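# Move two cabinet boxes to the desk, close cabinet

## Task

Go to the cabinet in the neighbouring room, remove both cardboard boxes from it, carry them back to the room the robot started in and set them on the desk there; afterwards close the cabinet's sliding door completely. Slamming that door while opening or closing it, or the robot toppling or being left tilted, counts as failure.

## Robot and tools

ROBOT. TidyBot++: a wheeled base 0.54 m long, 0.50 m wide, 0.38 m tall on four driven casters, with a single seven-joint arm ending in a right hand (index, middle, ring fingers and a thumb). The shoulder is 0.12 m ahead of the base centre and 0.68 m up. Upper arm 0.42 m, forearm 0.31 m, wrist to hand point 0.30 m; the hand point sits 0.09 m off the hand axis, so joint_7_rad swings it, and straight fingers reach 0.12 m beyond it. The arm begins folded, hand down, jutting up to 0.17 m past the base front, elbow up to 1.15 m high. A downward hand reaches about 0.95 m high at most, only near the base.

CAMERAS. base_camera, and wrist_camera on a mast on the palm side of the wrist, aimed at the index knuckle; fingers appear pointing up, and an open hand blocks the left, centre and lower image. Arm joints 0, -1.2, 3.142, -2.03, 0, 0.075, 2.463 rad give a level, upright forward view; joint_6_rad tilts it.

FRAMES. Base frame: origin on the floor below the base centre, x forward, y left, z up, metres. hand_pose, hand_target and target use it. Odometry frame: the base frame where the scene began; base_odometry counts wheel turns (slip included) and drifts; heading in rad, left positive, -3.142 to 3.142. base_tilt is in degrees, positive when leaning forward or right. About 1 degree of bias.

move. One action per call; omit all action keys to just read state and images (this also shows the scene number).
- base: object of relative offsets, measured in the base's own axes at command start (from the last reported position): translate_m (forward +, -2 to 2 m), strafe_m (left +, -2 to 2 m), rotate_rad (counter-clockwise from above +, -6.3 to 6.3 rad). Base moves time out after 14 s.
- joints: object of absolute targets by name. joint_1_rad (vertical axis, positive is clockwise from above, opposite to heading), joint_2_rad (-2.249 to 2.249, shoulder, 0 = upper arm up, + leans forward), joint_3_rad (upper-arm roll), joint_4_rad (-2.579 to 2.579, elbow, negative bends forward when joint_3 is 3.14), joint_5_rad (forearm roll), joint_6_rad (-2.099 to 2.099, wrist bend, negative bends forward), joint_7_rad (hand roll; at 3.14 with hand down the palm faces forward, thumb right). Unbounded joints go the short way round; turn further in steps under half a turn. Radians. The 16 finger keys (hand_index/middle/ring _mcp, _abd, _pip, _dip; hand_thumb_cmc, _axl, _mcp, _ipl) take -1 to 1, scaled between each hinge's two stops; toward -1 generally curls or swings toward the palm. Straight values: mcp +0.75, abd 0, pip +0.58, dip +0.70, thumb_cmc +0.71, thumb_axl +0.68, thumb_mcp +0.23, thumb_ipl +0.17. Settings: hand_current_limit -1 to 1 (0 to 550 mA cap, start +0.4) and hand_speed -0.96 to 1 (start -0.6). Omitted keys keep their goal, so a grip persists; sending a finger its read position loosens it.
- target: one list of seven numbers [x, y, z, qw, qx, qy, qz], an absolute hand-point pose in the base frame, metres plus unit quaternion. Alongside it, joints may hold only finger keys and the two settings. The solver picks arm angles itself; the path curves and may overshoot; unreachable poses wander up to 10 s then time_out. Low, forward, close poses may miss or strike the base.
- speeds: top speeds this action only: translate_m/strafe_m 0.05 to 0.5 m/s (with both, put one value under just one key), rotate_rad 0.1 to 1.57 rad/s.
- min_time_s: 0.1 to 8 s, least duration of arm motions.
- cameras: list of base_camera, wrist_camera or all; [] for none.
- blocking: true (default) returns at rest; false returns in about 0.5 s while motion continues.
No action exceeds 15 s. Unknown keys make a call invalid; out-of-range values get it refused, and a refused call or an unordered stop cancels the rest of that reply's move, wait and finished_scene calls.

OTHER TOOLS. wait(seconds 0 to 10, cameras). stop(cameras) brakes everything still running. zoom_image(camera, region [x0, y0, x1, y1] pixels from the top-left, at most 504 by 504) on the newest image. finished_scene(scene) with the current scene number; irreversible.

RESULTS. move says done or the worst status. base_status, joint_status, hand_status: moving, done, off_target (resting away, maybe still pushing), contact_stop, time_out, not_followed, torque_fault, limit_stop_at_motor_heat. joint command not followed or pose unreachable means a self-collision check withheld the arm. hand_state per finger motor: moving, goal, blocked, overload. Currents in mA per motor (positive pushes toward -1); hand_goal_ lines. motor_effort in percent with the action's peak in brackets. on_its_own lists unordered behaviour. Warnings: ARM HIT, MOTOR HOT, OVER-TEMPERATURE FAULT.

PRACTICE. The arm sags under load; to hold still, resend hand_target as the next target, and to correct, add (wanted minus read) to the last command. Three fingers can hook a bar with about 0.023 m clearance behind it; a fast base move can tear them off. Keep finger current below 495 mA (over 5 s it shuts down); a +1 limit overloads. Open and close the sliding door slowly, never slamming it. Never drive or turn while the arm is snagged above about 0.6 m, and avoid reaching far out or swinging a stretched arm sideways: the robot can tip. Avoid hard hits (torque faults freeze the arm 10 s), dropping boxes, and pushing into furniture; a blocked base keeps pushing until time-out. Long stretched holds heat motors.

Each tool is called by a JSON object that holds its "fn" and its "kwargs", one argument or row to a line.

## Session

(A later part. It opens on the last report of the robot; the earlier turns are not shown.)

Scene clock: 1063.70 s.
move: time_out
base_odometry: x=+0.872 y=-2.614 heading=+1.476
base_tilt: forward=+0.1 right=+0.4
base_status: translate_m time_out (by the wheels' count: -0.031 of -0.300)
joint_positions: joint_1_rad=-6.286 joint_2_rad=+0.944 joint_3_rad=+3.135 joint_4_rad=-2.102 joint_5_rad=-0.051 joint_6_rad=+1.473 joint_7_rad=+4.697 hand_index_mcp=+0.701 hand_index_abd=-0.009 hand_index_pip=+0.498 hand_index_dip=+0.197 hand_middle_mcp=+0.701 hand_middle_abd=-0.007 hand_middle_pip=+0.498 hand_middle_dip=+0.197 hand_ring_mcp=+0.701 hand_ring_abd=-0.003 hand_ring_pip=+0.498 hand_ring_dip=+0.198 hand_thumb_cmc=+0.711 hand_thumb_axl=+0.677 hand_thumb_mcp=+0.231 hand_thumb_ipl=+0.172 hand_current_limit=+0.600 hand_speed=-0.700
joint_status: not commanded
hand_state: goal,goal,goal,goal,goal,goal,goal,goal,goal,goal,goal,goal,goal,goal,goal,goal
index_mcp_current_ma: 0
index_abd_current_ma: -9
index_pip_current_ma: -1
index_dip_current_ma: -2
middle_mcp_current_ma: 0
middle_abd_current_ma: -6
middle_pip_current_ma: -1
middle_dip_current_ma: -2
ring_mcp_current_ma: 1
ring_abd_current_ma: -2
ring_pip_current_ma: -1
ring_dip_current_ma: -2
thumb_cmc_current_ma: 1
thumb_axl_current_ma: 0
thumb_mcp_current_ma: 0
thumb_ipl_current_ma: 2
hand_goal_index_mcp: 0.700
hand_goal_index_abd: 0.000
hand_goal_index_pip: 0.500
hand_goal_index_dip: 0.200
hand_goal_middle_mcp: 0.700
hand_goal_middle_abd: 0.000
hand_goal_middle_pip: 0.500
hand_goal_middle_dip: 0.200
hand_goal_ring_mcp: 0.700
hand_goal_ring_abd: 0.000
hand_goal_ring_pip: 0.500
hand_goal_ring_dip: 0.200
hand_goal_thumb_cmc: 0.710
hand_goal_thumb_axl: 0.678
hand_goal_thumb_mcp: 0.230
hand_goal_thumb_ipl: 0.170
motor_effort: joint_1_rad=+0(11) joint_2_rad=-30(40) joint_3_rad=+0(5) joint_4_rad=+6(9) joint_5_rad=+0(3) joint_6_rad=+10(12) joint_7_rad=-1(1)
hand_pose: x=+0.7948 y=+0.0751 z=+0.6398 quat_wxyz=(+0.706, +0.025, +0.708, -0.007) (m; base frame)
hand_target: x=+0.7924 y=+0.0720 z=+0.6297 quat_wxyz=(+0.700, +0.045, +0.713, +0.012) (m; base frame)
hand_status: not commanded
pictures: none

{"fn": "move", "kwargs": {
  "base": {"translate_m":0.02},
  "joints": {"joint_2_rad":0.0,"joint_4_rad":-2.03,"joint_6_rad":0.8},
  "min_time_s": 2.5
}}

{"fn": "move", "kwargs": {
  "joints": {"joint_1_rad":0,"joint_2_rad":-1.2,"joint_3_rad":3.142,"joint_4_rad":-2.03,"joint_5_rad":0,"joint_6_rad":-0.35,"joint_7_rad":2.39,"hand_index_mcp":1,"hand_middle_mcp":1,"hand_ring_mcp":1,"hand_index_pip":0.58,"hand_middle_pip":0.58,"hand_ring_pip":0.58,"hand_index_dip":0.7,"hand_middle_dip":0.7,"hand_ring_dip":0.7,"hand_index_abd":-0.62,"hand_middle_abd":-0.62,"hand_ring_abd":-0.62,"hand_thumb_mcp":0.9,"hand_thumb_ipl":0.9,"hand_speed":-0.5},
  "min_time_s": 3,
  "cameras": ["all"]
}}

Scene clock: 1072.50 s.
move: done
base_odometry: x=+0.874 y=-2.594 heading=+1.476
base_tilt: forward=+0.2 right=+0.4
base_status: done
joint_positions: joint_1_rad=-6.286 joint_2_rad=+0.001 joint_3_rad=+3.135 joint_4_rad=-2.046 joint_5_rad=-0.051 joint_6_rad=+0.843 joint_7_rad=+4.697 hand_index_mcp=+0.701 hand_index_abd=-0.009 hand_index_pip=+0.498 hand_index_dip=+0.197 hand_middle_mcp=+0.701 hand_middle_abd=-0.007 hand_middle_pip=+0.498 hand_middle_dip=+0.197 hand_ring_mcp=+0.701 hand_ring_abd=-0.003 hand_ring_pip=+0.498 hand_ring_dip=+0.198 hand_thumb_cmc=+0.711 hand_thumb_axl=+0.677 hand_thumb_mcp=+0.231 hand_thumb_ipl=+0.172 hand_current_limit=+0.600 hand_speed=-0.700
joint_status: all done
hand_state: goal,goal,goal,goal,goal,goal,goal,goal,goal,goal,goal,goal,goal,goal,goal,goal
index_mcp_current_ma: 0
index_abd_current_ma: -9
index_pip_current_ma: -1
index_dip_current_ma: -2
middle_mcp_current_ma: 0
middle_abd_current_ma: -6
middle_pip_current_ma: -1
middle_dip_current_ma: -2
ring_mcp_current_ma: 1
ring_abd_current_ma: -2
ring_pip_current_ma: -1
ring_dip_current_ma: -2
thumb_cmc_current_ma: 1
thumb_axl_current_ma: 0
thumb_mcp_current_ma: 0
thumb_ipl_current_ma: 2
hand_goal_index_mcp: 0.700
hand_goal_index_abd: 0.000
hand_goal_index_pip: 0.500
hand_goal_index_dip: 0.200
hand_goal_middle_mcp: 0.700
hand_goal_middle_abd: 0.000
hand_goal_middle_pip: 0.500
hand_goal_middle_dip: 0.200
hand_goal_ring_mcp: 0.700
hand_goal_ring_abd: 0.000
hand_goal_ring_pip: 0.500
hand_goal_ring_dip: 0.200
hand_goal_thumb_cmc: 0.710
hand_goal_thumb_axl: 0.678
hand_goal_thumb_mcp: 0.230
hand_goal_thumb_ipl: 0.170
motor_effort: joint_1_rad=+0(1) joint_2_rad=-16(34) joint_3_rad=+0(1) joint_4_rad=+16(17) joint_5_rad=+0(0) joint_6_rad=+9(12) joint_7_rad=-1(1)
hand_pose: x=+0.6729 y=+0.0787 z=+1.0919 quat_wxyz=(+0.823, +0.027, +0.567, +0.013) (m; base frame)
hand_target: x=+0.6764 y=+0.0763 z=+1.0946 quat_wxyz=(+0.816, +0.044, +0.576, +0.036) (m; base frame)
hand_status: not commanded
pictures: none

Scene clock: 1076.17 s.
move: done
base_odometry: x=+0.874 y=-2.594 heading=+1.476
base_tilt: forward=+0.1 right=+0.4
base_status: not commanded
joint_positions: joint_1_rad=-6.286 joint_2_rad=-1.184 joint_3_rad=+3.135 joint_4_rad=-2.046 joint_5_rad=-0.051 joint_6_rad=-0.308 joint_7_rad=+2.463 hand_index_mcp=+1.000 hand_index_abd=-0.621 hand_index_pip=+0.580 hand_index_dip=+0.697 hand_middle_mcp=+1.000 hand_middle_abd=-0.621 hand_middle_pip=+0.580 hand_middle_dip=+0.697 hand_ring_mcp=+1.000 hand_ring_abd=-0.621 hand_ring_pip=+0.580 hand_ring_dip=+0.698 hand_thumb_cmc=+0.712 hand_thumb_axl=+0.677 hand_thumb_mcp=+0.900 hand_thumb_ipl=+0.898 hand_current_limit=+0.600 hand_speed=-0.500
joint_status: all done
hand_state: goal,goal,goal,goal,goal,goal,goal,goal,goal,goal,goal,goal,goal,goal,goal,goal
index_mcp_current_ma: 0
index_abd_current_ma: -1
index_pip_current_ma: 0
index_dip_current_ma: -2
middle_mcp_current_ma: 0
middle_abd_current_ma: -1
middle_pip_current_ma: 0
middle_dip_current_ma: -2
ring_mcp_current_ma: 0
ring_abd_current_ma: -1
ring_pip_current_ma: 0
ring_dip_current_ma: -1
thumb_cmc_current_ma: 2
thumb_axl_current_ma: -1
thumb_mcp_current_ma: 0
thumb_ipl_current_ma: -2
hand_goal_index_mcp: 1.000
hand_goal_index_abd: -0.620
hand_goal_index_pip: 0.580
hand_goal_index_dip: 0.700
hand_goal_middle_mcp: 1.000
hand_goal_middle_abd: -0.620
hand_goal_middle_pip: 0.580
hand_goal_middle_dip: 0.700
hand_goal_ring_mcp: 1.000
hand_goal_ring_abd: -0.620
hand_goal_ring_pip: 0.580
hand_goal_ring_dip: 0.700
hand_goal_thumb_cmc: 0.710
hand_goal_thumb_axl: 0.678
hand_goal_thumb_mcp: 0.900
hand_goal_thumb_ipl: 0.900
motor_effort: joint_1_rad=+1(1) joint_2_rad=+14(18) joint_3_rad=+1(3) joint_4_rad=+14(18) joint_5_rad=-1(1) joint_6_rad=+9(10) joint_7_rad=-1(2)
hand_pose: x=+0.2279 y=-0.0637 z=+1.2083 quat_wxyz=(+0.337, +0.499, +0.236, +0.762) (m; base frame)
hand_target: x=+0.2198 y=-0.0735 z=+1.2043 quat_wxyz=(+0.331, +0.510, +0.221, +0.762) (m; base frame)
hand_status: not commanded
pictures: base_camera, wrist_camera
Images, in order (width x height): base_camera 644x364, wrist_camera 504x504.

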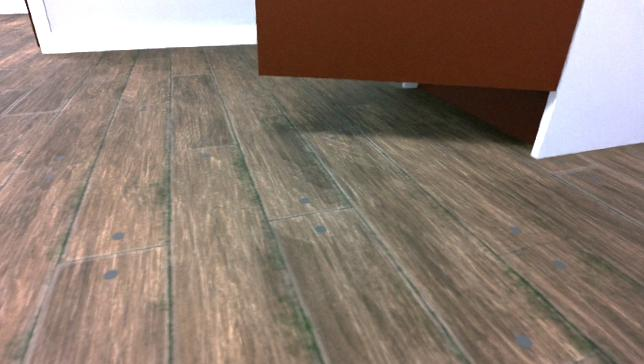

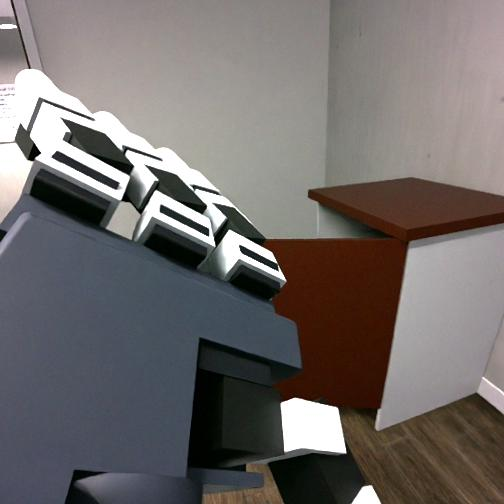

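{"fn": "move", "kwargs": {
  "base": {"strafe_m":0.75,"translate_m":0.05},
  "speeds": {"strafe_m":0.3},
  "cameras": ["base_camera"]
}}

{"fn": "move", "kwargs": {
  "base": {"rotate_rad":-1.28},
  "cameras": ["all"]
}}

Scene clock: 1082.80 s.
move: done
base_odometry: x=+0.132 y=-2.473 heading=+1.476
base_tilt: forward=+0.2 right=+0.4
base_status: done
joint_positions: joint_1_rad=-6.286 joint_2_rad=-1.184 joint_3_rad=+3.136 joint_4_rad=-2.046 joint_5_rad=-0.050 joint_6_rad=-0.310 joint_7_rad=+2.461 hand_index_mcp=+1.000 hand_index_abd=-0.621 hand_index_pip=+0.580 hand_index_dip=+0.697 hand_middle_mcp=+1.000 hand_middle_abd=-0.621 hand_middle_pip=+0.580 hand_middle_dip=+0.697 hand_ring_mcp=+1.000 hand_ring_abd=-0.621 hand_ring_pip=+0.580 hand_ring_dip=+0.698 hand_thumb_cmc=+0.712 hand_thumb_axl=+0.677 hand_thumb_mcp=+0.900 hand_thumb_ipl=+0.898 hand_current_limit=+0.600 hand_speed=-0.500
joint_status: not commanded
hand_state: goal,goal,goal,goal,goal,goal,goal,goal,goal,goal,goal,goal,goal,goal,goal,goal
index_mcp_current_ma: 0
index_abd_current_ma: 0
index_pip_current_ma: 0
index_dip_current_ma: -2
middle_mcp_current_ma: 0
middle_abd_current_ma: 0
middle_pip_current_ma: 0
middle_dip_current_ma: -2
ring_mcp_current_ma: 0
ring_abd_current_ma: 0
ring_pip_current_ma: 0
ring_dip_current_ma: -1
thumb_cmc_current_ma: 2
thumb_axl_current_ma: -1
thumb_mcp_current_ma: 0
thumb_ipl_current_ma: -2
hand_goal_index_mcp: 1.000
hand_goal_index_abd: -0.620
hand_goal_index_pip: 0.580
hand_goal_index_dip: 0.700
hand_goal_middle_mcp: 1.000
hand_goal_middle_abd: -0.620
hand_goal_middle_pip: 0.580
hand_goal_middle_dip: 0.700
hand_goal_ring_mcp: 1.000
hand_goal_ring_abd: -0.620
hand_goal_ring_pip: 0.580
hand_goal_ring_dip: 0.700
hand_goal_thumb_cmc: 0.710
hand_goal_thumb_axl: 0.678
hand_goal_thumb_mcp: 0.900
hand_goal_thumb_ipl: 0.900
motor_effort: joint_1_rad=+0(2) joint_2_rad=+14(15) joint_3_rad=+2(3) joint_4_rad=+14(15) joint_5_rad=+0(1) joint_6_rad=+8(10) joint_7_rad=-1(1)
hand_pose: x=+0.2282 y=-0.0642 z=+1.2077 quat_wxyz=(+0.337, +0.500, +0.235, +0.762) (m; base frame)
hand_target: x=+0.2198 y=-0.0735 z=+1.2043 quat_wxyz=(+0.331, +0.510, +0.221, +0.762) (m; base frame)
hand_status: not commanded
pictures: base_camera
Images, in order (width x height): base_camera 644x364.

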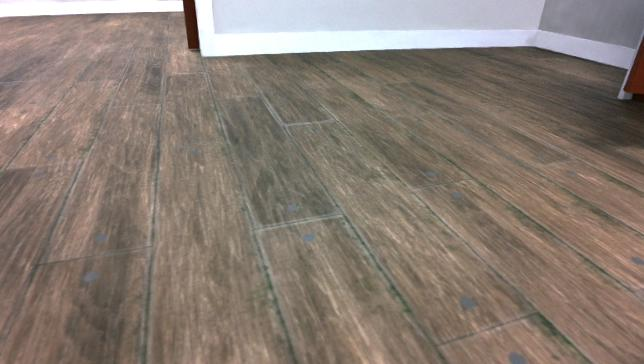

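Scene clock: 1084.90 s.
move: done
base_odometry: x=+0.132 y=-2.473 heading=+0.196
base_tilt: forward=+0.1 right=+0.4
base_status: done
joint_positions: joint_1_rad=-6.286 joint_2_rad=-1.184 joint_3_rad=+3.136 joint_4_rad=-2.046 joint_5_rad=-0.050 joint_6_rad=-0.310 joint_7_rad=+2.461 hand_index_mcp=+1.000 hand_index_abd=-0.621 hand_index_pip=+0.580 hand_index_dip=+0.697 hand_middle_mcp=+1.000 hand_middle_abd=-0.621 hand_middle_pip=+0.580 hand_middle_dip=+0.697 hand_ring_mcp=+1.000 hand_ring_abd=-0.621 hand_ring_pip=+0.580 hand_ring_dip=+0.698 hand_thumb_cmc=+0.712 hand_thumb_axl=+0.677 hand_thumb_mcp=+0.900 hand_thumb_ipl=+0.898 hand_current_limit=+0.600 hand_speed=-0.500
joint_status: not commanded
hand_state: goal,goal,goal,goal,goal,goal,goal,goal,goal,goal,goal,goal,goal,goal,goal,goal
index_mcp_current_ma: 0
index_abd_current_ma: 0
index_pip_current_ma: 0
index_dip_current_ma: -2
middle_mcp_current_ma: 0
middle_abd_current_ma: 0
middle_pip_current_ma: 0
middle_dip_current_ma: -2
ring_mcp_current_ma: 0
ring_abd_current_ma: 0
ring_pip_current_ma: 0
ring_dip_current_ma: -1
thumb_cmc_current_ma: 2
thumb_axl_current_ma: -1
thumb_mcp_current_ma: 0
thumb_ipl_current_ma: -2
hand_goal_index_mcp: 1.000
hand_goal_index_abd: -0.620
hand_goal_index_pip: 0.580
hand_goal_index_dip: 0.700
hand_goal_middle_mcp: 1.000
hand_goal_middle_abd: -0.620
hand_goal_middle_pip: 0.580
hand_goal_middle_dip: 0.700
hand_goal_ring_mcp: 1.000
hand_goal_ring_abd: -0.620
hand_goal_ring_pip: 0.580
hand_goal_ring_dip: 0.700
hand_goal_thumb_cmc: 0.710
hand_goal_thumb_axl: 0.678
hand_goal_thumb_mcp: 0.900
hand_goal_thumb_ipl: 0.900
motor_effort: joint_1_rad=+0(1) joint_2_rad=+14(15) joint_3_rad=+1(3) joint_4_rad=+13(16) joint_5_rad=-1(1) joint_6_rad=+10(10) joint_7_rad=-1(1)
hand_pose: x=+0.2282 y=-0.0642 z=+1.2077 quat_wxyz=(+0.337, +0.501, +0.235, +0.762) (m; base frame)
hand_target: x=+0.2198 y=-0.0735 z=+1.2043 quat_wxyz=(+0.331, +0.510, +0.221, +0.762) (m; base frame)
hand_status: not commanded
pictures: base_camera, wrist_camera
Images, in order (width x height): base_camera 644x364, wrist_camera 504x504.

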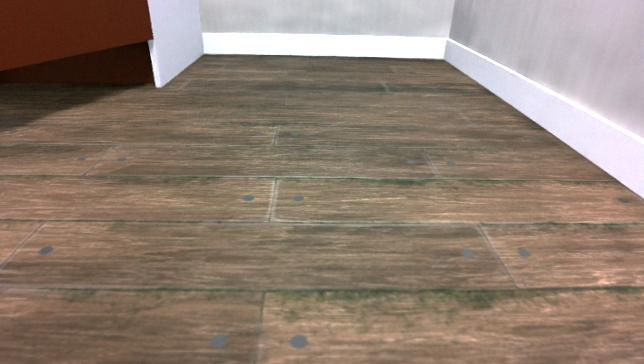

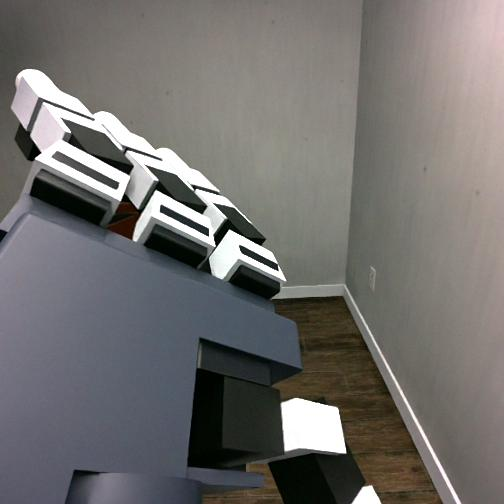

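{"fn": "move", "kwargs": {
  "base": {"strafe_m":0.8},
  "joints": {"joint_1_rad":-0.3,"joint_6_rad":-0.5},
  "cameras": ["all"]
}}

Scene clock: 1091.53 s.
move: done
base_odometry: x=-0.024 y=-1.688 heading=+0.196
base_tilt: forward=+0.1 right=+0.5
base_status: done
joint_positions: joint_1_rad=-6.572 joint_2_rad=-1.184 joint_3_rad=+3.136 joint_4_rad=-2.046 joint_5_rad=-0.050 joint_6_rad=-0.459 joint_7_rad=+2.461 hand_index_mcp=+1.000 hand_index_abd=-0.621 hand_index_pip=+0.580 hand_index_dip=+0.697 hand_middle_mcp=+1.000 hand_middle_abd=-0.621 hand_middle_pip=+0.580 hand_middle_dip=+0.697 hand_ring_mcp=+1.000 hand_ring_abd=-0.621 hand_ring_pip=+0.580 hand_ring_dip=+0.698 hand_thumb_cmc=+0.712 hand_thumb_axl=+0.677 hand_thumb_mcp=+0.900 hand_thumb_ipl=+0.898 hand_current_limit=+0.600 hand_speed=-0.500
joint_status: all done
hand_state: goal,goal,goal,goal,goal,goal,goal,goal,goal,goal,goal,goal,goal,goal,goal,goal
index_mcp_current_ma: 0
index_abd_current_ma: 0
index_pip_current_ma: 0
index_dip_current_ma: -2
middle_mcp_current_ma: 0
middle_abd_current_ma: 0
middle_pip_current_ma: 0
middle_dip_current_ma: -2
ring_mcp_current_ma: 0
ring_abd_current_ma: 0
ring_pip_current_ma: 0
ring_dip_current_ma: -1
thumb_cmc_current_ma: 2
thumb_axl_current_ma: -1
thumb_mcp_current_ma: 0
thumb_ipl_current_ma: -2
hand_goal_index_mcp: 1.000
hand_goal_index_abd: -0.620
hand_goal_index_pip: 0.580
hand_goal_index_dip: 0.700
hand_goal_middle_mcp: 1.000
hand_goal_middle_abd: -0.620
hand_goal_middle_pip: 0.580
hand_goal_middle_dip: 0.700
hand_goal_ring_mcp: 1.000
hand_goal_ring_abd: -0.620
hand_goal_ring_pip: 0.580
hand_goal_ring_dip: 0.700
hand_goal_thumb_cmc: 0.710
hand_goal_thumb_axl: 0.678
hand_goal_thumb_mcp: 0.900
hand_goal_thumb_ipl: 0.900
motor_effort: joint_1_rad=+0(2) joint_2_rad=+14(15) joint_3_rad=+1(3) joint_4_rad=+14(16) joint_5_rad=+0(1) joint_6_rad=+9(10) joint_7_rad=-1(1)
hand_pose: x=+0.2620 y=-0.0228 z=+1.1678 quat_wxyz=(+0.211, +0.511, +0.339, +0.761) (m; base frame)
hand_target: x=+0.2567 y=-0.0343 z=+1.1636 quat_wxyz=(+0.202, +0.523, +0.327, +0.761) (m; base frame)
hand_status: not commanded
pictures: base_camera, wrist_camera
Images, in order (width x height): base_camera 644x364, wrist_camera 504x504.

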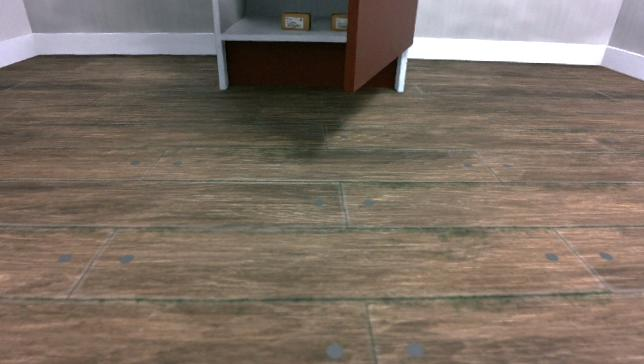

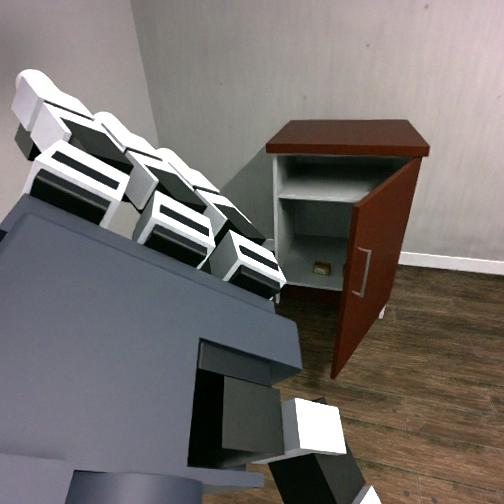

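{"fn": "zoom_image", "kwargs": {
  "camera": "wrist_camera",
  "region": [240, 100, 450, 400]
}}

{"fn": "zoom_image", "kwargs": {
  "camera": "base_camera",
  "region": [180, 0, 460, 110]
}}

Scaled by 1.680 from the camera's 504x504 image, which has a finer 720x720 frame.

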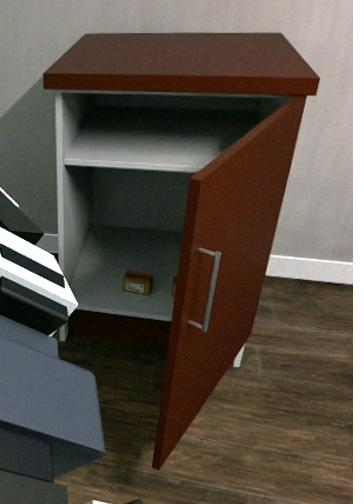

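Scaled by 1.800.

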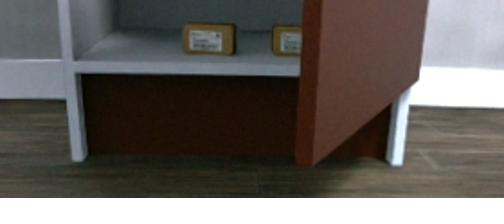

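{"fn": "move", "kwargs": {
  "base": {"strafe_m":0.15},
  "joints": {"joint_1_rad":0.0,"joint_2_rad":0.0,"joint_3_rad":3.142,"joint_4_rad":-2.03,"joint_5_rad":-0.05,"joint_6_rad":0.8,"joint_7_rad":4.64,"hand_index_mcp":0.75,"hand_middle_mcp":0.75,"hand_ring_mcp":0.75,"hand_index_abd":0,"hand_middle_abd":0,"hand_ring_abd":0},
  "min_time_s": 3
}}

{"fn": "move", "kwargs": {
  "joints": {"joint_2_rad":0.9,"joint_3_rad":3.135,"joint_4_rad":-2.07,"joint_6_rad":1.4},
  "min_time_s": 3,
  "cameras": ["all"]
}}

{"fn": "move", "kwargs": {
  "base": {"translate_m":0.22},
  "speeds": {"translate_m":0.2},
  "cameras": ["all"]
}}

Scene clock: 1178.63 s.
move: done
base_odometry: x=-0.053 y=-1.541 heading=+0.195
base_tilt: forward=+0.1 right=+0.4
base_status: done
joint_positions: joint_1_rad=-6.299 joint_2_rad=-0.016 joint_3_rad=+3.136 joint_4_rad=-2.044 joint_5_rad=-0.050 joint_6_rad=+0.752 joint_7_rad=+4.567 hand_index_mcp=+0.757 hand_index_abd=-0.001 hand_index_pip=+0.580 hand_index_dip=+0.697 hand_middle_mcp=+0.757 hand_middle_abd=-0.001 hand_middle_pip=+0.580 hand_middle_dip=+0.698 hand_ring_mcp=+0.758 hand_ring_abd=-0.001 hand_ring_pip=+0.580 hand_ring_dip=+0.698 hand_thumb_cmc=+0.712 hand_thumb_axl=+0.677 hand_thumb_mcp=+0.901 hand_thumb_ipl=+0.899 hand_current_limit=+0.600 hand_speed=-0.500
joint_status: all done
hand_state: goal,goal,goal,goal,goal,goal,goal,goal,goal,goal,goal,goal,goal,goal,goal,goal
index_mcp_current_ma: 8
index_abd_current_ma: -1
index_pip_current_ma: 0
index_dip_current_ma: -2
middle_mcp_current_ma: 9
middle_abd_current_ma: -1
middle_pip_current_ma: 0
middle_dip_current_ma: -2
ring_mcp_current_ma: 10
ring_abd_current_ma: -1
ring_pip_current_ma: 0
ring_dip_current_ma: -1
thumb_cmc_current_ma: 2
thumb_axl_current_ma: -1
thumb_mcp_current_ma: 1
thumb_ipl_current_ma: -1
hand_goal_index_mcp: 0.750
hand_goal_index_abd: 0.000
hand_goal_index_pip: 0.580
hand_goal_index_dip: 0.700
hand_goal_middle_mcp: 0.750
hand_goal_middle_abd: 0.000
hand_goal_middle_pip: 0.580
hand_goal_middle_dip: 0.700
hand_goal_ring_mcp: 0.750
hand_goal_ring_abd: 0.000
hand_goal_ring_pip: 0.580
hand_goal_ring_dip: 0.700
hand_goal_thumb_cmc: 0.710
hand_goal_thumb_axl: 0.678
hand_goal_thumb_mcp: 0.900
hand_goal_thumb_ipl: 0.900
motor_effort: joint_1_rad=+1(2) joint_2_rad=-16(18) joint_3_rad=+0(3) joint_4_rad=+16(19) joint_5_rad=+0(1) joint_6_rad=+10(11) joint_7_rad=-1(2)
hand_pose: x=+0.6728 y=+0.0824 z=+1.0877 quat_wxyz=(+0.800, +0.061, +0.593, +0.071) (m; base frame)
hand_target: x=+0.6770 y=+0.0723 z=+1.0946 quat_wxyz=(+0.816, +0.046, +0.575, +0.033) (m; base frame)
hand_status: not commanded
pictures: none

Scene clock: 1182.23 s.
move: done
base_odometry: x=-0.053 y=-1.541 heading=+0.195
base_tilt: forward=+0.2 right=+0.4
base_status: not commanded
joint_positions: joint_1_rad=-6.299 joint_2_rad=+0.870 joint_3_rad=+3.136 joint_4_rad=-2.049 joint_5_rad=-0.050 joint_6_rad=+1.352 joint_7_rad=+4.569 hand_index_mcp=+0.755 hand_index_abd=-0.002 hand_index_pip=+0.580 hand_index_dip=+0.697 hand_middle_mcp=+0.756 hand_middle_abd=-0.002 hand_middle_pip=+0.580 hand_middle_dip=+0.698 hand_ring_mcp=+0.757 hand_ring_abd=-0.002 hand_ring_pip=+0.580 hand_ring_dip=+0.698 hand_thumb_cmc=+0.712 hand_thumb_axl=+0.677 hand_thumb_mcp=+0.902 hand_thumb_ipl=+0.899 hand_current_limit=+0.600 hand_speed=-0.500
joint_status: all done
hand_state: goal,goal,goal,goal,goal,goal,goal,goal,goal,goal,goal,goal,goal,goal,goal,goal
index_mcp_current_ma: 6
index_abd_current_ma: -1
index_pip_current_ma: 0
index_dip_current_ma: -2
middle_mcp_current_ma: 7
middle_abd_current_ma: -1
middle_pip_current_ma: 0
middle_dip_current_ma: -2
ring_mcp_current_ma: 8
ring_abd_current_ma: -1
ring_pip_current_ma: 0
ring_dip_current_ma: -1
thumb_cmc_current_ma: 2
thumb_axl_current_ma: -1
thumb_mcp_current_ma: 1
thumb_ipl_current_ma: -1
hand_goal_index_mcp: 0.750
hand_goal_index_abd: 0.000
hand_goal_index_pip: 0.580
hand_goal_index_dip: 0.700
hand_goal_middle_mcp: 0.750
hand_goal_middle_abd: 0.000
hand_goal_middle_pip: 0.580
hand_goal_middle_dip: 0.700
hand_goal_ring_mcp: 0.750
hand_goal_ring_abd: 0.000
hand_goal_ring_pip: 0.580
hand_goal_ring_dip: 0.700
hand_goal_thumb_cmc: 0.710
hand_goal_thumb_axl: 0.678
hand_goal_thumb_mcp: 0.900
hand_goal_thumb_ipl: 0.900
motor_effort: joint_1_rad=+0(1) joint_2_rad=-31(33) joint_3_rad=+0(2) joint_4_rad=+7(17) joint_5_rad=+0(0) joint_6_rad=+10(11) joint_7_rad=-1(1)
hand_pose: x=+0.8134 y=+0.0805 z=+0.6834 quat_wxyz=(+0.707, +0.066, +0.703, +0.046) (m; base frame)
hand_target: x=+0.8071 y=+0.0722 z=+0.6637 quat_wxyz=(+0.707, +0.046, +0.705, +0.014) (m; base frame)
hand_status: not commanded
pictures: base_camera, wrist_camera
Images, in order (width x height): base_camera 644x364, wrist_camera 504x504.

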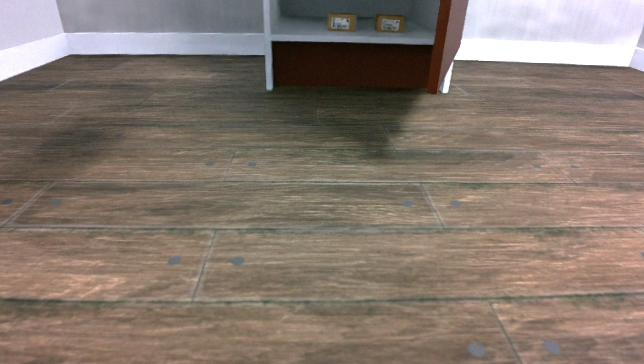

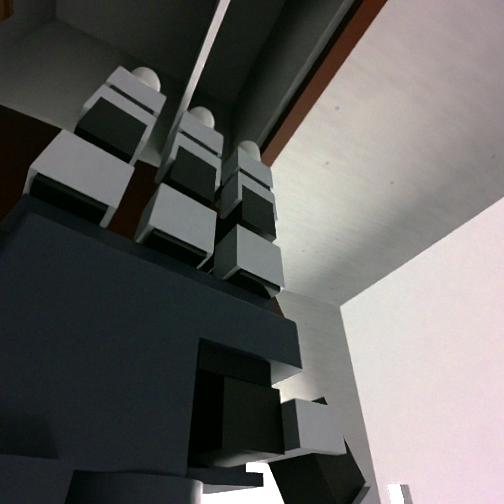

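Scene clock: 1184.07 s.
move: done
base_odometry: x=+0.163 y=-1.498 heading=+0.195
base_tilt: forward=+0.2 right=+0.4
base_status: done
joint_positions: joint_1_rad=-6.298 joint_2_rad=+0.870 joint_3_rad=+3.136 joint_4_rad=-2.052 joint_5_rad=-0.050 joint_6_rad=+1.355 joint_7_rad=+4.569 hand_index_mcp=+0.755 hand_index_abd=-0.002 hand_index_pip=+0.580 hand_index_dip=+0.697 hand_middle_mcp=+0.755 hand_middle_abd=-0.002 hand_middle_pip=+0.580 hand_middle_dip=+0.698 hand_ring_mcp=+0.756 hand_ring_abd=-0.002 hand_ring_pip=+0.580 hand_ring_dip=+0.698 hand_thumb_cmc=+0.712 hand_thumb_axl=+0.677 hand_thumb_mcp=+0.902 hand_thumb_ipl=+0.899 hand_current_limit=+0.600 hand_speed=-0.500
joint_status: not commanded
hand_state: goal,goal,goal,goal,goal,goal,goal,goal,goal,goal,goal,goal,goal,goal,goal,goal
index_mcp_current_ma: 5
index_abd_current_ma: -1
index_pip_current_ma: 0
index_dip_current_ma: -2
middle_mcp_current_ma: 6
middle_abd_current_ma: -1
middle_pip_current_ma: 0
middle_dip_current_ma: -2
ring_mcp_current_ma: 7
ring_abd_current_ma: -1
ring_pip_current_ma: 0
ring_dip_current_ma: -1
thumb_cmc_current_ma: 2
thumb_axl_current_ma: -1
thumb_mcp_current_ma: 1
thumb_ipl_current_ma: -1
hand_goal_index_mcp: 0.750
hand_goal_index_abd: 0.000
hand_goal_index_pip: 0.580
hand_goal_index_dip: 0.700
hand_goal_middle_mcp: 0.750
hand_goal_middle_abd: 0.000
hand_goal_middle_pip: 0.580
hand_goal_middle_dip: 0.700
hand_goal_ring_mcp: 0.750
hand_goal_ring_abd: 0.000
hand_goal_ring_pip: 0.580
hand_goal_ring_dip: 0.700
hand_goal_thumb_cmc: 0.710
hand_goal_thumb_axl: 0.678
hand_goal_thumb_mcp: 0.900
hand_goal_thumb_ipl: 0.900
motor_effort: joint_1_rad=+0(1) joint_2_rad=-30(32) joint_3_rad=+0(1) joint_4_rad=+7(9) joint_5_rad=+0(0) joint_6_rad=+10(10) joint_7_rad=-1(1)
hand_pose: x=+0.8127 y=+0.0798 z=+0.6833 quat_wxyz=(+0.707, +0.067, +0.703, +0.045) (m; base frame)
hand_target: x=+0.8071 y=+0.0722 z=+0.6637 quat_wxyz=(+0.707, +0.046, +0.705, +0.014) (m; base frame)
hand_status: not commanded
pictures: base_camera, wrist_camera
Images, in order (width x height): base_camera 644x364, wrist_camera 504x504.

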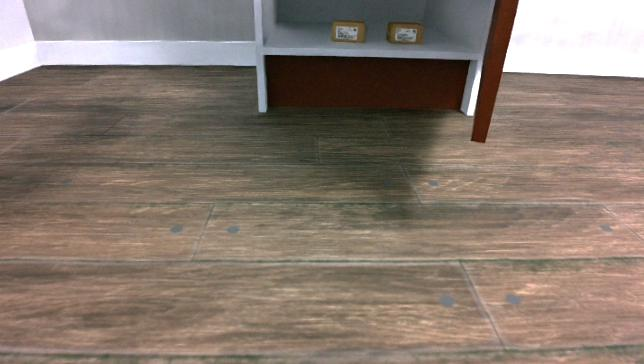

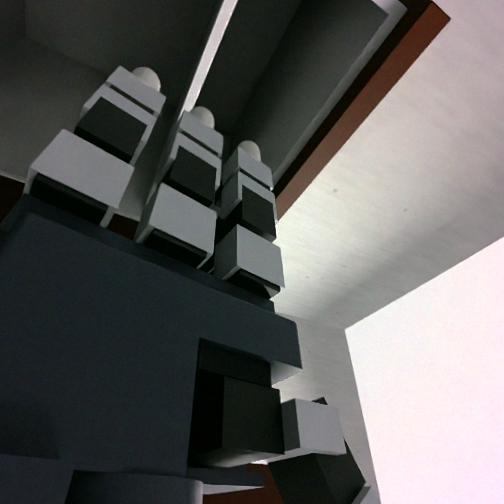

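{"fn": "move", "kwargs": {
  "base": {"translate_m":0.08},
  "speeds": {"translate_m":0.2}
}}

{"fn": "move", "kwargs": {
  "base": {"strafe_m":-0.3},
  "speeds": {"strafe_m":0.12},
  "cameras": ["all"]
}}

Scene clock: 1191.43 s.
move: done
base_odometry: x=+0.242 y=-1.482 heading=+0.196
base_tilt: forward=+0.2 right=+0.5
base_status: done
joint_positions: joint_1_rad=-6.298 joint_2_rad=+0.870 joint_3_rad=+3.136 joint_4_rad=-2.053 joint_5_rad=-0.050 joint_6_rad=+1.357 joint_7_rad=+4.569 hand_index_mcp=+0.755 hand_index_abd=-0.002 hand_index_pip=+0.580 hand_index_dip=+0.697 hand_middle_mcp=+0.755 hand_middle_abd=-0.002 hand_middle_pip=+0.580 hand_middle_dip=+0.698 hand_ring_mcp=+0.756 hand_ring_abd=-0.002 hand_ring_pip=+0.580 hand_ring_dip=+0.698 hand_thumb_cmc=+0.712 hand_thumb_axl=+0.677 hand_thumb_mcp=+0.902 hand_thumb_ipl=+0.899 hand_current_limit=+0.600 hand_speed=-0.500
joint_status: not commanded
hand_state: goal,goal,goal,goal,goal,goal,goal,goal,goal,goal,goal,goal,goal,goal,goal,goal
index_mcp_current_ma: 5
index_abd_current_ma: -1
index_pip_current_ma: 0
index_dip_current_ma: -2
middle_mcp_current_ma: 6
middle_abd_current_ma: -1
middle_pip_current_ma: 0
middle_dip_current_ma: -2
ring_mcp_current_ma: 7
ring_abd_current_ma: -1
ring_pip_current_ma: 0
ring_dip_current_ma: -1
thumb_cmc_current_ma: 2
thumb_axl_current_ma: -1
thumb_mcp_current_ma: 1
thumb_ipl_current_ma: -1
hand_goal_index_mcp: 0.750
hand_goal_index_abd: 0.000
hand_goal_index_pip: 0.580
hand_goal_index_dip: 0.700
hand_goal_middle_mcp: 0.750
hand_goal_middle_abd: 0.000
hand_goal_middle_pip: 0.580
hand_goal_middle_dip: 0.700
hand_goal_ring_mcp: 0.750
hand_goal_ring_abd: 0.000
hand_goal_ring_pip: 0.580
hand_goal_ring_dip: 0.700
hand_goal_thumb_cmc: 0.710
hand_goal_thumb_axl: 0.678
hand_goal_thumb_mcp: 0.900
hand_goal_thumb_ipl: 0.900
motor_effort: joint_1_rad=+1(1) joint_2_rad=-31(32) joint_3_rad=+0(1) joint_4_rad=+7(9) joint_5_rad=+0(0) joint_6_rad=+9(11) joint_7_rad=-1(1)
hand_pose: x=+0.8122 y=+0.0795 z=+0.6829 quat_wxyz=(+0.707, +0.067, +0.703, +0.045) (m; base frame)
hand_target: x=+0.8071 y=+0.0722 z=+0.6637 quat_wxyz=(+0.707, +0.046, +0.705, +0.014) (m; base frame)
hand_status: not commanded
pictures: none

Scene clock: 1194.53 s.
move: done
base_odometry: x=+0.300 y=-1.777 heading=+0.196
base_tilt: forward=+0.2 right=+0.4
base_status: done
joint_positions: joint_1_rad=-6.285 joint_2_rad=+0.870 joint_3_rad=+3.135 joint_4_rad=-2.054 joint_5_rad=-0.050 joint_6_rad=+1.357 joint_7_rad=+4.569 hand_index_mcp=+0.753 hand_index_abd=-0.002 hand_index_pip=+0.580 hand_index_dip=+0.697 hand_middle_mcp=+0.753 hand_middle_abd=-0.002 hand_middle_pip=+0.580 hand_middle_dip=+0.698 hand_ring_mcp=+0.753 hand_ring_abd=-0.002 hand_ring_pip=+0.580 hand_ring_dip=+0.698 hand_thumb_cmc=+0.712 hand_thumb_axl=+0.677 hand_thumb_mcp=+0.902 hand_thumb_ipl=+0.899 hand_current_limit=+0.600 hand_speed=-0.500
joint_status: not commanded
hand_state: goal,goal,goal,goal,goal,goal,goal,goal,goal,goal,goal,goal,goal,goal,goal,goal
index_mcp_current_ma: 2
index_abd_current_ma: -1
index_pip_current_ma: 0
index_dip_current_ma: -2
middle_mcp_current_ma: 3
middle_abd_current_ma: -1
middle_pip_current_ma: 0
middle_dip_current_ma: -2
ring_mcp_current_ma: 3
ring_abd_current_ma: -1
ring_pip_current_ma: 0
ring_dip_current_ma: -1
thumb_cmc_current_ma: 2
thumb_axl_current_ma: -1
thumb_mcp_current_ma: 1
thumb_ipl_current_ma: -1
hand_goal_index_mcp: 0.750
hand_goal_index_abd: 0.000
hand_goal_index_pip: 0.580
hand_goal_index_dip: 0.700
hand_goal_middle_mcp: 0.750
hand_goal_middle_abd: 0.000
hand_goal_middle_pip: 0.580
hand_goal_middle_dip: 0.700
hand_goal_ring_mcp: 0.750
hand_goal_ring_abd: 0.000
hand_goal_ring_pip: 0.580
hand_goal_ring_dip: 0.700
hand_goal_thumb_cmc: 0.710
hand_goal_thumb_axl: 0.678
hand_goal_thumb_mcp: 0.900
hand_goal_thumb_ipl: 0.900
motor_effort: joint_1_rad=+0(5) joint_2_rad=-31(31) joint_3_rad=+0(3) joint_4_rad=+8(9) joint_5_rad=+0(2) joint_6_rad=+10(10) joint_7_rad=-1(1)
hand_pose: x=+0.8130 y=+0.0714 z=+0.6831 quat_wxyz=(+0.707, +0.071, +0.702, +0.041) (m; base frame)
hand_target: x=+0.8071 y=+0.0722 z=+0.6637 quat_wxyz=(+0.707, +0.046, +0.705, +0.014) (m; base frame)
hand_status: not commanded
pictures: base_camera, wrist_camera
Images, in order (width x height): base_camera 644x364, wrist_camera 504x504.

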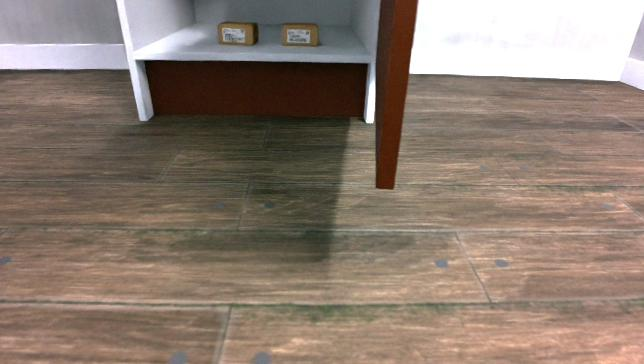

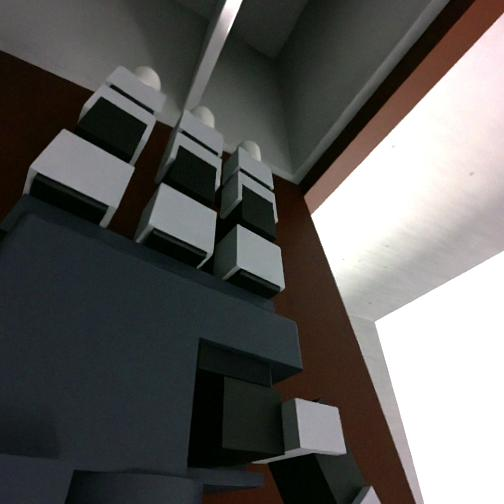

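{"fn": "move", "kwargs": {
  "base": {"strafe_m":-0.14},
  "speeds": {"strafe_m":0.12},
  "cameras": ["all"]
}}

Scene clock: 1199.80 s.
move: done
base_odometry: x=+0.327 y=-1.914 heading=+0.196
base_tilt: forward=+0.2 right=+0.5
base_status: done
joint_positions: joint_1_rad=-6.283 joint_2_rad=+0.870 joint_3_rad=+3.134 joint_4_rad=-2.054 joint_5_rad=-0.050 joint_6_rad=+1.357 joint_7_rad=+4.571 hand_index_mcp=+0.750 hand_index_abd=-0.002 hand_index_pip=+0.580 hand_index_dip=+0.698 hand_middle_mcp=+0.753 hand_middle_abd=-0.002 hand_middle_pip=+0.580 hand_middle_dip=+0.698 hand_ring_mcp=+0.753 hand_ring_abd=-0.002 hand_ring_pip=+0.580 hand_ring_dip=+0.698 hand_thumb_cmc=+0.712 hand_thumb_axl=+0.677 hand_thumb_mcp=+0.902 hand_thumb_ipl=+0.899 hand_current_limit=+0.600 hand_speed=-0.500
joint_status: not commanded
hand_state: goal,goal,goal,goal,goal,goal,goal,goal,goal,goal,goal,goal,goal,goal,goal,goal
index_mcp_current_ma: 0
index_abd_current_ma: -1
index_pip_current_ma: 0
index_dip_current_ma: -2
middle_mcp_current_ma: 2
middle_abd_current_ma: -1
middle_pip_current_ma: 0
middle_dip_current_ma: -2
ring_mcp_current_ma: 3
ring_abd_current_ma: -1
ring_pip_current_ma: 0
ring_dip_current_ma: -1
thumb_cmc_current_ma: 2
thumb_axl_current_ma: -1
thumb_mcp_current_ma: 1
thumb_ipl_current_ma: -1
hand_goal_index_mcp: 0.750
hand_goal_index_abd: 0.000
hand_goal_index_pip: 0.580
hand_goal_index_dip: 0.700
hand_goal_middle_mcp: 0.750
hand_goal_middle_abd: 0.000
hand_goal_middle_pip: 0.580
hand_goal_middle_dip: 0.700
hand_goal_ring_mcp: 0.750
hand_goal_ring_abd: 0.000
hand_goal_ring_pip: 0.580
hand_goal_ring_dip: 0.700
hand_goal_thumb_cmc: 0.710
hand_goal_thumb_axl: 0.678
hand_goal_thumb_mcp: 0.900
hand_goal_thumb_ipl: 0.900
motor_effort: joint_1_rad=+0(4) joint_2_rad=-31(32) joint_3_rad=+0(2) joint_4_rad=+7(9) joint_5_rad=+0(3) joint_6_rad=+10(11) joint_7_rad=-1(2)
hand_pose: x=+0.8131 y=+0.0703 z=+0.6830 quat_wxyz=(+0.707, +0.071, +0.702, +0.040) (m; base frame)
hand_target: x=+0.8071 y=+0.0722 z=+0.6637 quat_wxyz=(+0.707, +0.046, +0.705, +0.014) (m; base frame)
hand_status: not commanded
pictures: base_camera, wrist_camera
Images, in order (width x height): base_camera 644x364, wrist_camera 504x504.

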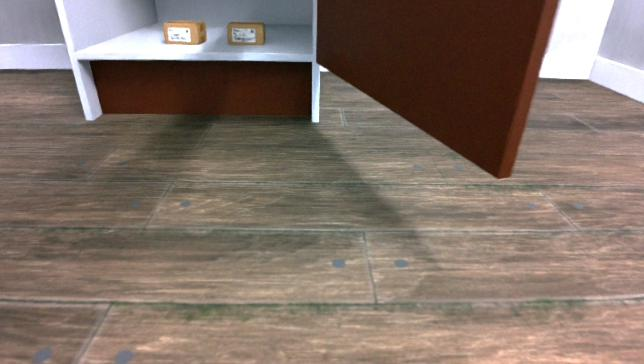

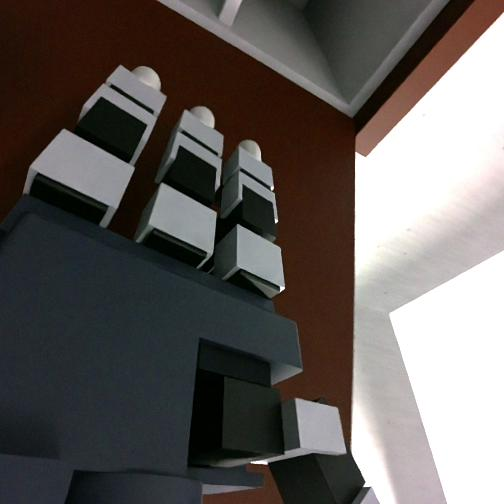

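{"fn": "move", "kwargs": {
  "base": {"strafe_m":0.15,"rotate_rad":0.05},
  "speeds": {"strafe_m":0.2}
}}

{"fn": "move", "kwargs": {
  "joints": {"joint_2_rad":0.0,"joint_4_rad":-2.03,"joint_6_rad":0.8},
  "min_time_s": 2.5
}}

{"fn": "move", "kwargs": {
  "joints": {"joint_1_rad":-0.1,"joint_2_rad":-1.2,"joint_3_rad":3.142,"joint_4_rad":-2.03,"joint_5_rad":-0.05,"joint_6_rad":-0.55,"joint_7_rad":2.39,"hand_index_mcp":1,"hand_middle_mcp":1,"hand_ring_mcp":1,"hand_index_abd":-0.62,"hand_middle_abd":-0.62,"hand_ring_abd":-0.62},
  "min_time_s": 3,
  "cameras": ["all"]
}}

{"fn": "zoom_image", "kwargs": {
  "camera": "wrist_camera",
  "region": [200, 150, 450, 400]
}}

Scene clock: 1237.70 s.
move: done
base_odometry: x=+0.298 y=-1.767 heading=+0.247
base_tilt: forward=+0.2 right=+0.4
base_status: done
joint_positions: joint_1_rad=-6.285 joint_2_rad=+0.870 joint_3_rad=+3.136 joint_4_rad=-2.054 joint_5_rad=-0.050 joint_6_rad=+1.357 joint_7_rad=+4.571 hand_index_mcp=+0.751 hand_index_abd=-0.002 hand_index_pip=+0.580 hand_index_dip=+0.698 hand_middle_mcp=+0.753 hand_middle_abd=-0.002 hand_middle_pip=+0.580 hand_middle_dip=+0.698 hand_ring_mcp=+0.753 hand_ring_abd=-0.002 hand_ring_pip=+0.580 hand_ring_dip=+0.698 hand_thumb_cmc=+0.712 hand_thumb_axl=+0.677 hand_thumb_mcp=+0.902 hand_thumb_ipl=+0.899 hand_current_limit=+0.600 hand_speed=-0.500
joint_status: not commanded
hand_state: goal,goal,goal,goal,goal,goal,goal,goal,goal,goal,goal,goal,goal,goal,goal,goal
index_mcp_current_ma: 0
index_abd_current_ma: -1
index_pip_current_ma: 0
index_dip_current_ma: -2
middle_mcp_current_ma: 2
middle_abd_current_ma: -1
middle_pip_current_ma: 0
middle_dip_current_ma: -2
ring_mcp_current_ma: 3
ring_abd_current_ma: -1
ring_pip_current_ma: 0
ring_dip_current_ma: -1
thumb_cmc_current_ma: 2
thumb_axl_current_ma: -1
thumb_mcp_current_ma: 1
thumb_ipl_current_ma: -1
hand_goal_index_mcp: 0.750
hand_goal_index_abd: 0.000
hand_goal_index_pip: 0.580
hand_goal_index_dip: 0.700
hand_goal_middle_mcp: 0.750
hand_goal_middle_abd: 0.000
hand_goal_middle_pip: 0.580
hand_goal_middle_dip: 0.700
hand_goal_ring_mcp: 0.750
hand_goal_ring_abd: 0.000
hand_goal_ring_pip: 0.580
hand_goal_ring_dip: 0.700
hand_goal_thumb_cmc: 0.710
hand_goal_thumb_axl: 0.678
hand_goal_thumb_mcp: 0.900
hand_goal_thumb_ipl: 0.900
motor_effort: joint_1_rad=+1(4) joint_2_rad=-31(32) joint_3_rad=+0(3) joint_4_rad=+8(9) joint_5_rad=+0(1) joint_6_rad=+10(11) joint_7_rad=-1(1)
hand_pose: x=+0.8130 y=+0.0709 z=+0.6829 quat_wxyz=(+0.707, +0.070, +0.702, +0.040) (m; base frame)
hand_target: x=+0.8071 y=+0.0722 z=+0.6637 quat_wxyz=(+0.707, +0.046, +0.705, +0.014) (m; base frame)
hand_status: not commanded
pictures: none

Scene clock: 1240.80 s.
move: done
base_odometry: x=+0.298 y=-1.767 heading=+0.247
base_tilt: forward=+0.1 right=+0.4
base_status: not commanded
joint_positions: joint_1_rad=-6.285 joint_2_rad=+0.001 joint_3_rad=+3.136 joint_4_rad=-2.046 joint_5_rad=-0.050 joint_6_rad=+0.842 joint_7_rad=+4.571 hand_index_mcp=+0.751 hand_index_abd=-0.002 hand_index_pip=+0.580 hand_index_dip=+0.698 hand_middle_mcp=+0.753 hand_middle_abd=-0.002 hand_middle_pip=+0.580 hand_middle_dip=+0.698 hand_ring_mcp=+0.753 hand_ring_abd=-0.002 hand_ring_pip=+0.580 hand_ring_dip=+0.698 hand_thumb_cmc=+0.712 hand_thumb_axl=+0.677 hand_thumb_mcp=+0.902 hand_thumb_ipl=+0.899 hand_current_limit=+0.600 hand_speed=-0.500
joint_status: all done
hand_state: goal,goal,goal,goal,goal,goal,goal,goal,goal,goal,goal,goal,goal,goal,goal,goal
index_mcp_current_ma: 0
index_abd_current_ma: -1
index_pip_current_ma: 0
index_dip_current_ma: -2
middle_mcp_current_ma: 2
middle_abd_current_ma: -1
middle_pip_current_ma: 0
middle_dip_current_ma: -2
ring_mcp_current_ma: 3
ring_abd_current_ma: -1
ring_pip_current_ma: 0
ring_dip_current_ma: -1
thumb_cmc_current_ma: 2
thumb_axl_current_ma: -1
thumb_mcp_current_ma: 1
thumb_ipl_current_ma: -1
hand_goal_index_mcp: 0.750
hand_goal_index_abd: 0.000
hand_goal_index_pip: 0.580
hand_goal_index_dip: 0.700
hand_goal_middle_mcp: 0.750
hand_goal_middle_abd: 0.000
hand_goal_middle_pip: 0.580
hand_goal_middle_dip: 0.700
hand_goal_ring_mcp: 0.750
hand_goal_ring_abd: 0.000
hand_goal_ring_pip: 0.580
hand_goal_ring_dip: 0.700
hand_goal_thumb_cmc: 0.710
hand_goal_thumb_axl: 0.678
hand_goal_thumb_mcp: 0.900
hand_goal_thumb_ipl: 0.900
motor_effort: joint_1_rad=+0(1) joint_2_rad=-16(33) joint_3_rad=+0(1) joint_4_rad=+16(17) joint_5_rad=+0(0) joint_6_rad=+10(11) joint_7_rad=-1(1)
hand_pose: x=+0.6692 y=+0.0740 z=+1.1015 quat_wxyz=(+0.821, +0.063, +0.564, +0.064) (m; base frame)
hand_target: x=+0.6764 y=+0.0762 z=+1.0946 quat_wxyz=(+0.816, +0.044, +0.576, +0.036) (m; base frame)
hand_status: not commanded
pictures: none

Scene clock: 1244.47 s.
move: done
base_odometry: x=+0.298 y=-1.767 heading=+0.247
base_tilt: forward=+0.1 right=+0.5
base_status: not commanded
joint_positions: joint_1_rad=-6.367 joint_2_rad=-1.184 joint_3_rad=+3.136 joint_4_rad=-2.046 joint_5_rad=-0.050 joint_6_rad=-0.507 joint_7_rad=+2.464 hand_index_mcp=+1.000 hand_index_abd=-0.621 hand_index_pip=+0.580 hand_index_dip=+0.698 hand_middle_mcp=+1.000 hand_middle_abd=-0.621 hand_middle_pip=+0.580 hand_middle_dip=+0.698 hand_ring_mcp=+1.000 hand_ring_abd=-0.621 hand_ring_pip=+0.580 hand_ring_dip=+0.698 hand_thumb_cmc=+0.712 hand_thumb_axl=+0.677 hand_thumb_mcp=+0.900 hand_thumb_ipl=+0.899 hand_current_limit=+0.600 hand_speed=-0.500
joint_status: all done
hand_state: goal,goal,goal,goal,goal,goal,goal,goal,goal,goal,goal,goal,goal,goal,goal,goal
index_mcp_current_ma: 0
index_abd_current_ma: 0
index_pip_current_ma: 0
index_dip_current_ma: -2
middle_mcp_current_ma: 0
middle_abd_current_ma: 0
middle_pip_current_ma: 0
middle_dip_current_ma: -2
ring_mcp_current_ma: 0
ring_abd_current_ma: 0
ring_pip_current_ma: 0
ring_dip_current_ma: -1
thumb_cmc_current_ma: 2
thumb_axl_current_ma: -1
thumb_mcp_current_ma: 0
thumb_ipl_current_ma: -1
hand_goal_index_mcp: 1.000
hand_goal_index_abd: -0.620
hand_goal_index_pip: 0.580
hand_goal_index_dip: 0.700
hand_goal_middle_mcp: 1.000
hand_goal_middle_abd: -0.620
hand_goal_middle_pip: 0.580
hand_goal_middle_dip: 0.700
hand_goal_ring_mcp: 1.000
hand_goal_ring_abd: -0.620
hand_goal_ring_pip: 0.580
hand_goal_ring_dip: 0.700
hand_goal_thumb_cmc: 0.710
hand_goal_thumb_axl: 0.678
hand_goal_thumb_mcp: 0.900
hand_goal_thumb_ipl: 0.900
motor_effort: joint_1_rad=+0(1) joint_2_rad=+14(18) joint_3_rad=+2(3) joint_4_rad=+15(20) joint_5_rad=+0(2) joint_6_rad=+10(11) joint_7_rad=-1(2)
hand_pose: x=+0.2601 y=-0.0501 z=+1.1541 quat_wxyz=(+0.283, +0.559, +0.295, +0.721) (m; base frame)
hand_target: x=+0.2545 y=-0.0542 z=+1.1467 quat_wxyz=(+0.248, +0.572, +0.279, +0.730) (m; base frame)
hand_status: not commanded
pictures: base_camera, wrist_camera
Images, in order (width x height): base_camera 644x364, wrist_camera 504x504.

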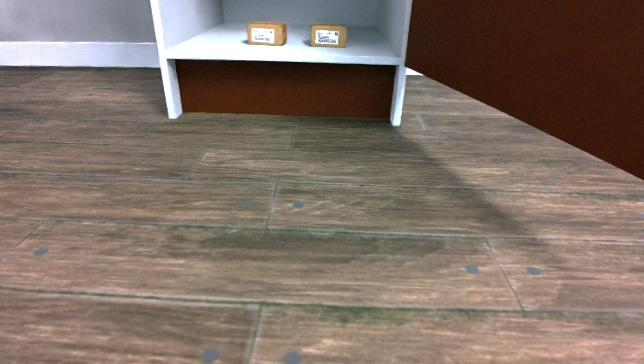

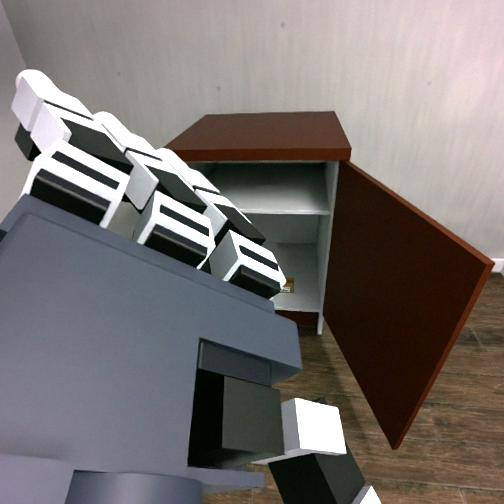

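Scaled by 2.016 from the camera's 504x504 image, which has a finer 720x720 frame.

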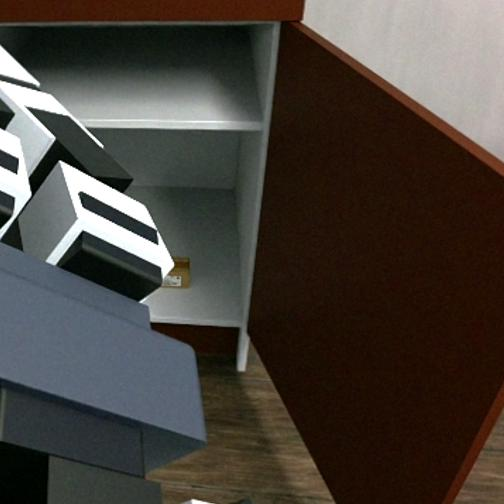

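{"fn": "move", "kwargs": {
  "cameras": ["all"]
}}

Scene clock: 1268.10 s.
base_odometry: x=+0.298 y=-1.767 heading=+0.247
base_tilt: forward=+0.1 right=+0.4
base_status: not commanded
joint_positions: joint_1_rad=-6.367 joint_2_rad=-1.184 joint_3_rad=+3.136 joint_4_rad=-2.046 joint_5_rad=-0.050 joint_6_rad=-0.508 joint_7_rad=+2.462 hand_index_mcp=+1.000 hand_index_abd=-0.621 hand_index_pip=+0.580 hand_index_dip=+0.698 hand_middle_mcp=+1.000 hand_middle_abd=-0.621 hand_middle_pip=+0.580 hand_middle_dip=+0.698 hand_ring_mcp=+1.000 hand_ring_abd=-0.621 hand_ring_pip=+0.580 hand_ring_dip=+0.698 hand_thumb_cmc=+0.712 hand_thumb_axl=+0.677 hand_thumb_mcp=+0.900 hand_thumb_ipl=+0.899 hand_current_limit=+0.600 hand_speed=-0.500
joint_status: all done
hand_state: goal,goal,goal,goal,goal,goal,goal,goal,goal,goal,goal,goal,goal,goal,goal,goal
index_mcp_current_ma: 0
index_abd_current_ma: 0
index_pip_current_ma: 0
index_dip_current_ma: -2
middle_mcp_current_ma: 0
middle_abd_current_ma: 0
middle_pip_current_ma: 0
middle_dip_current_ma: -2
ring_mcp_current_ma: 0
ring_abd_current_ma: 0
ring_pip_current_ma: 0
ring_dip_current_ma: -1
thumb_cmc_current_ma: 2
thumb_axl_current_ma: -1
thumb_mcp_current_ma: 0
thumb_ipl_current_ma: -1
hand_goal_index_mcp: 1.000
hand_goal_index_abd: -0.620
hand_goal_index_pip: 0.580
hand_goal_index_dip: 0.700
hand_goal_middle_mcp: 1.000
hand_goal_middle_abd: -0.620
hand_goal_middle_pip: 0.580
hand_goal_middle_dip: 0.700
hand_goal_ring_mcp: 1.000
hand_goal_ring_abd: -0.620
hand_goal_ring_pip: 0.580
hand_goal_ring_dip: 0.700
hand_goal_thumb_cmc: 0.710
hand_goal_thumb_axl: 0.678
hand_goal_thumb_mcp: 0.900
hand_goal_thumb_ipl: 0.900
motor_effort: joint_1_rad=+0(1) joint_2_rad=+14(18) joint_3_rad=+1(3) joint_4_rad=+14(20) joint_5_rad=+0(2) joint_6_rad=+10(11) joint_7_rad=-1(2)
hand_pose: x=+0.2603 y=-0.0501 z=+1.1536 quat_wxyz=(+0.282, +0.560, +0.295, +0.721) (m; base frame)
hand_target: x=+0.2545 y=-0.0542 z=+1.1467 quat_wxyz=(+0.248, +0.572, +0.279, +0.730) (m; base frame)
hand_status: not commanded
pictures: base_camera, wrist_camera
Images, in order (width x height): base_camera 644x364, wrist_camera 504x504.

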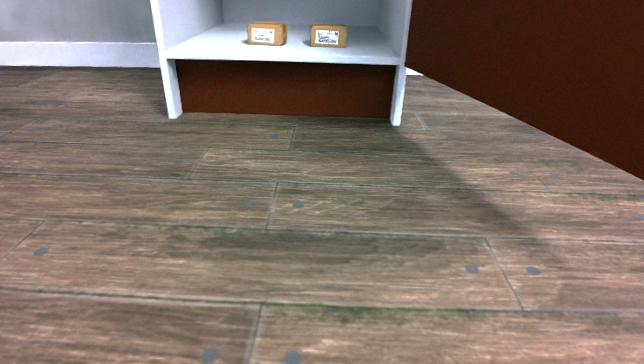

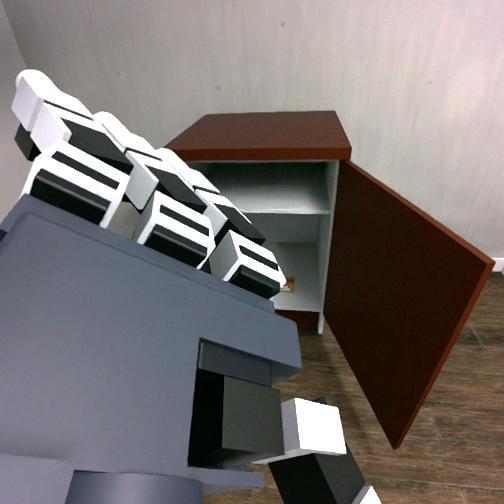

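{"fn": "zoom_image", "kwargs": {
  "camera": "base_camera",
  "region": [140, 0, 420, 130]
}}

Scaled by 1.800.

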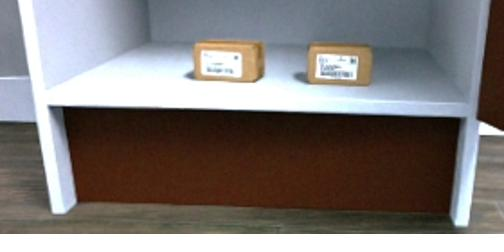

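{"fn": "zoom_image", "kwargs": {
  "camera": "base_camera",
  "region": [230, 5, 370, 60]
}}

{"fn": "zoom_image", "kwargs": {
  "camera": "wrist_camera",
  "region": [200, 150, 360, 350]
}}

Scaled by 3.600.

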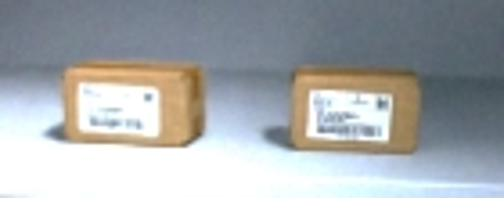

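Scaled by 2.520 from the camera's 504x504 image, which has a finer 720x720 frame.

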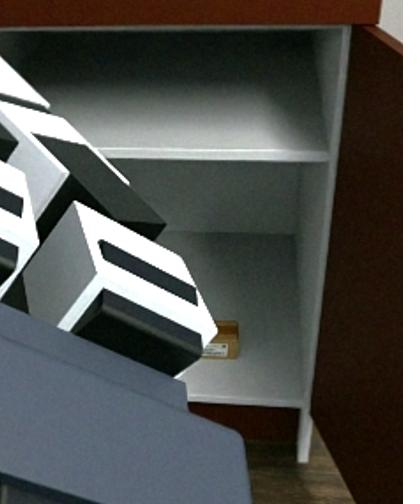

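{"fn": "zoom_image", "kwargs": {
  "camera": "wrist_camera",
  "region": [270, 265, 310, 305]
}}

Scaled by 12.600 from the camera's 504x504 image, which has a finer 720x720 frame.

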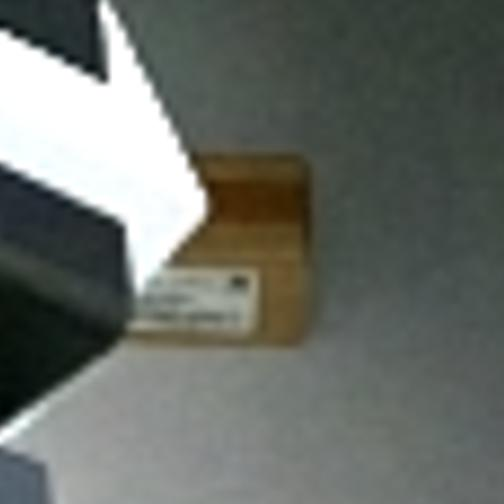

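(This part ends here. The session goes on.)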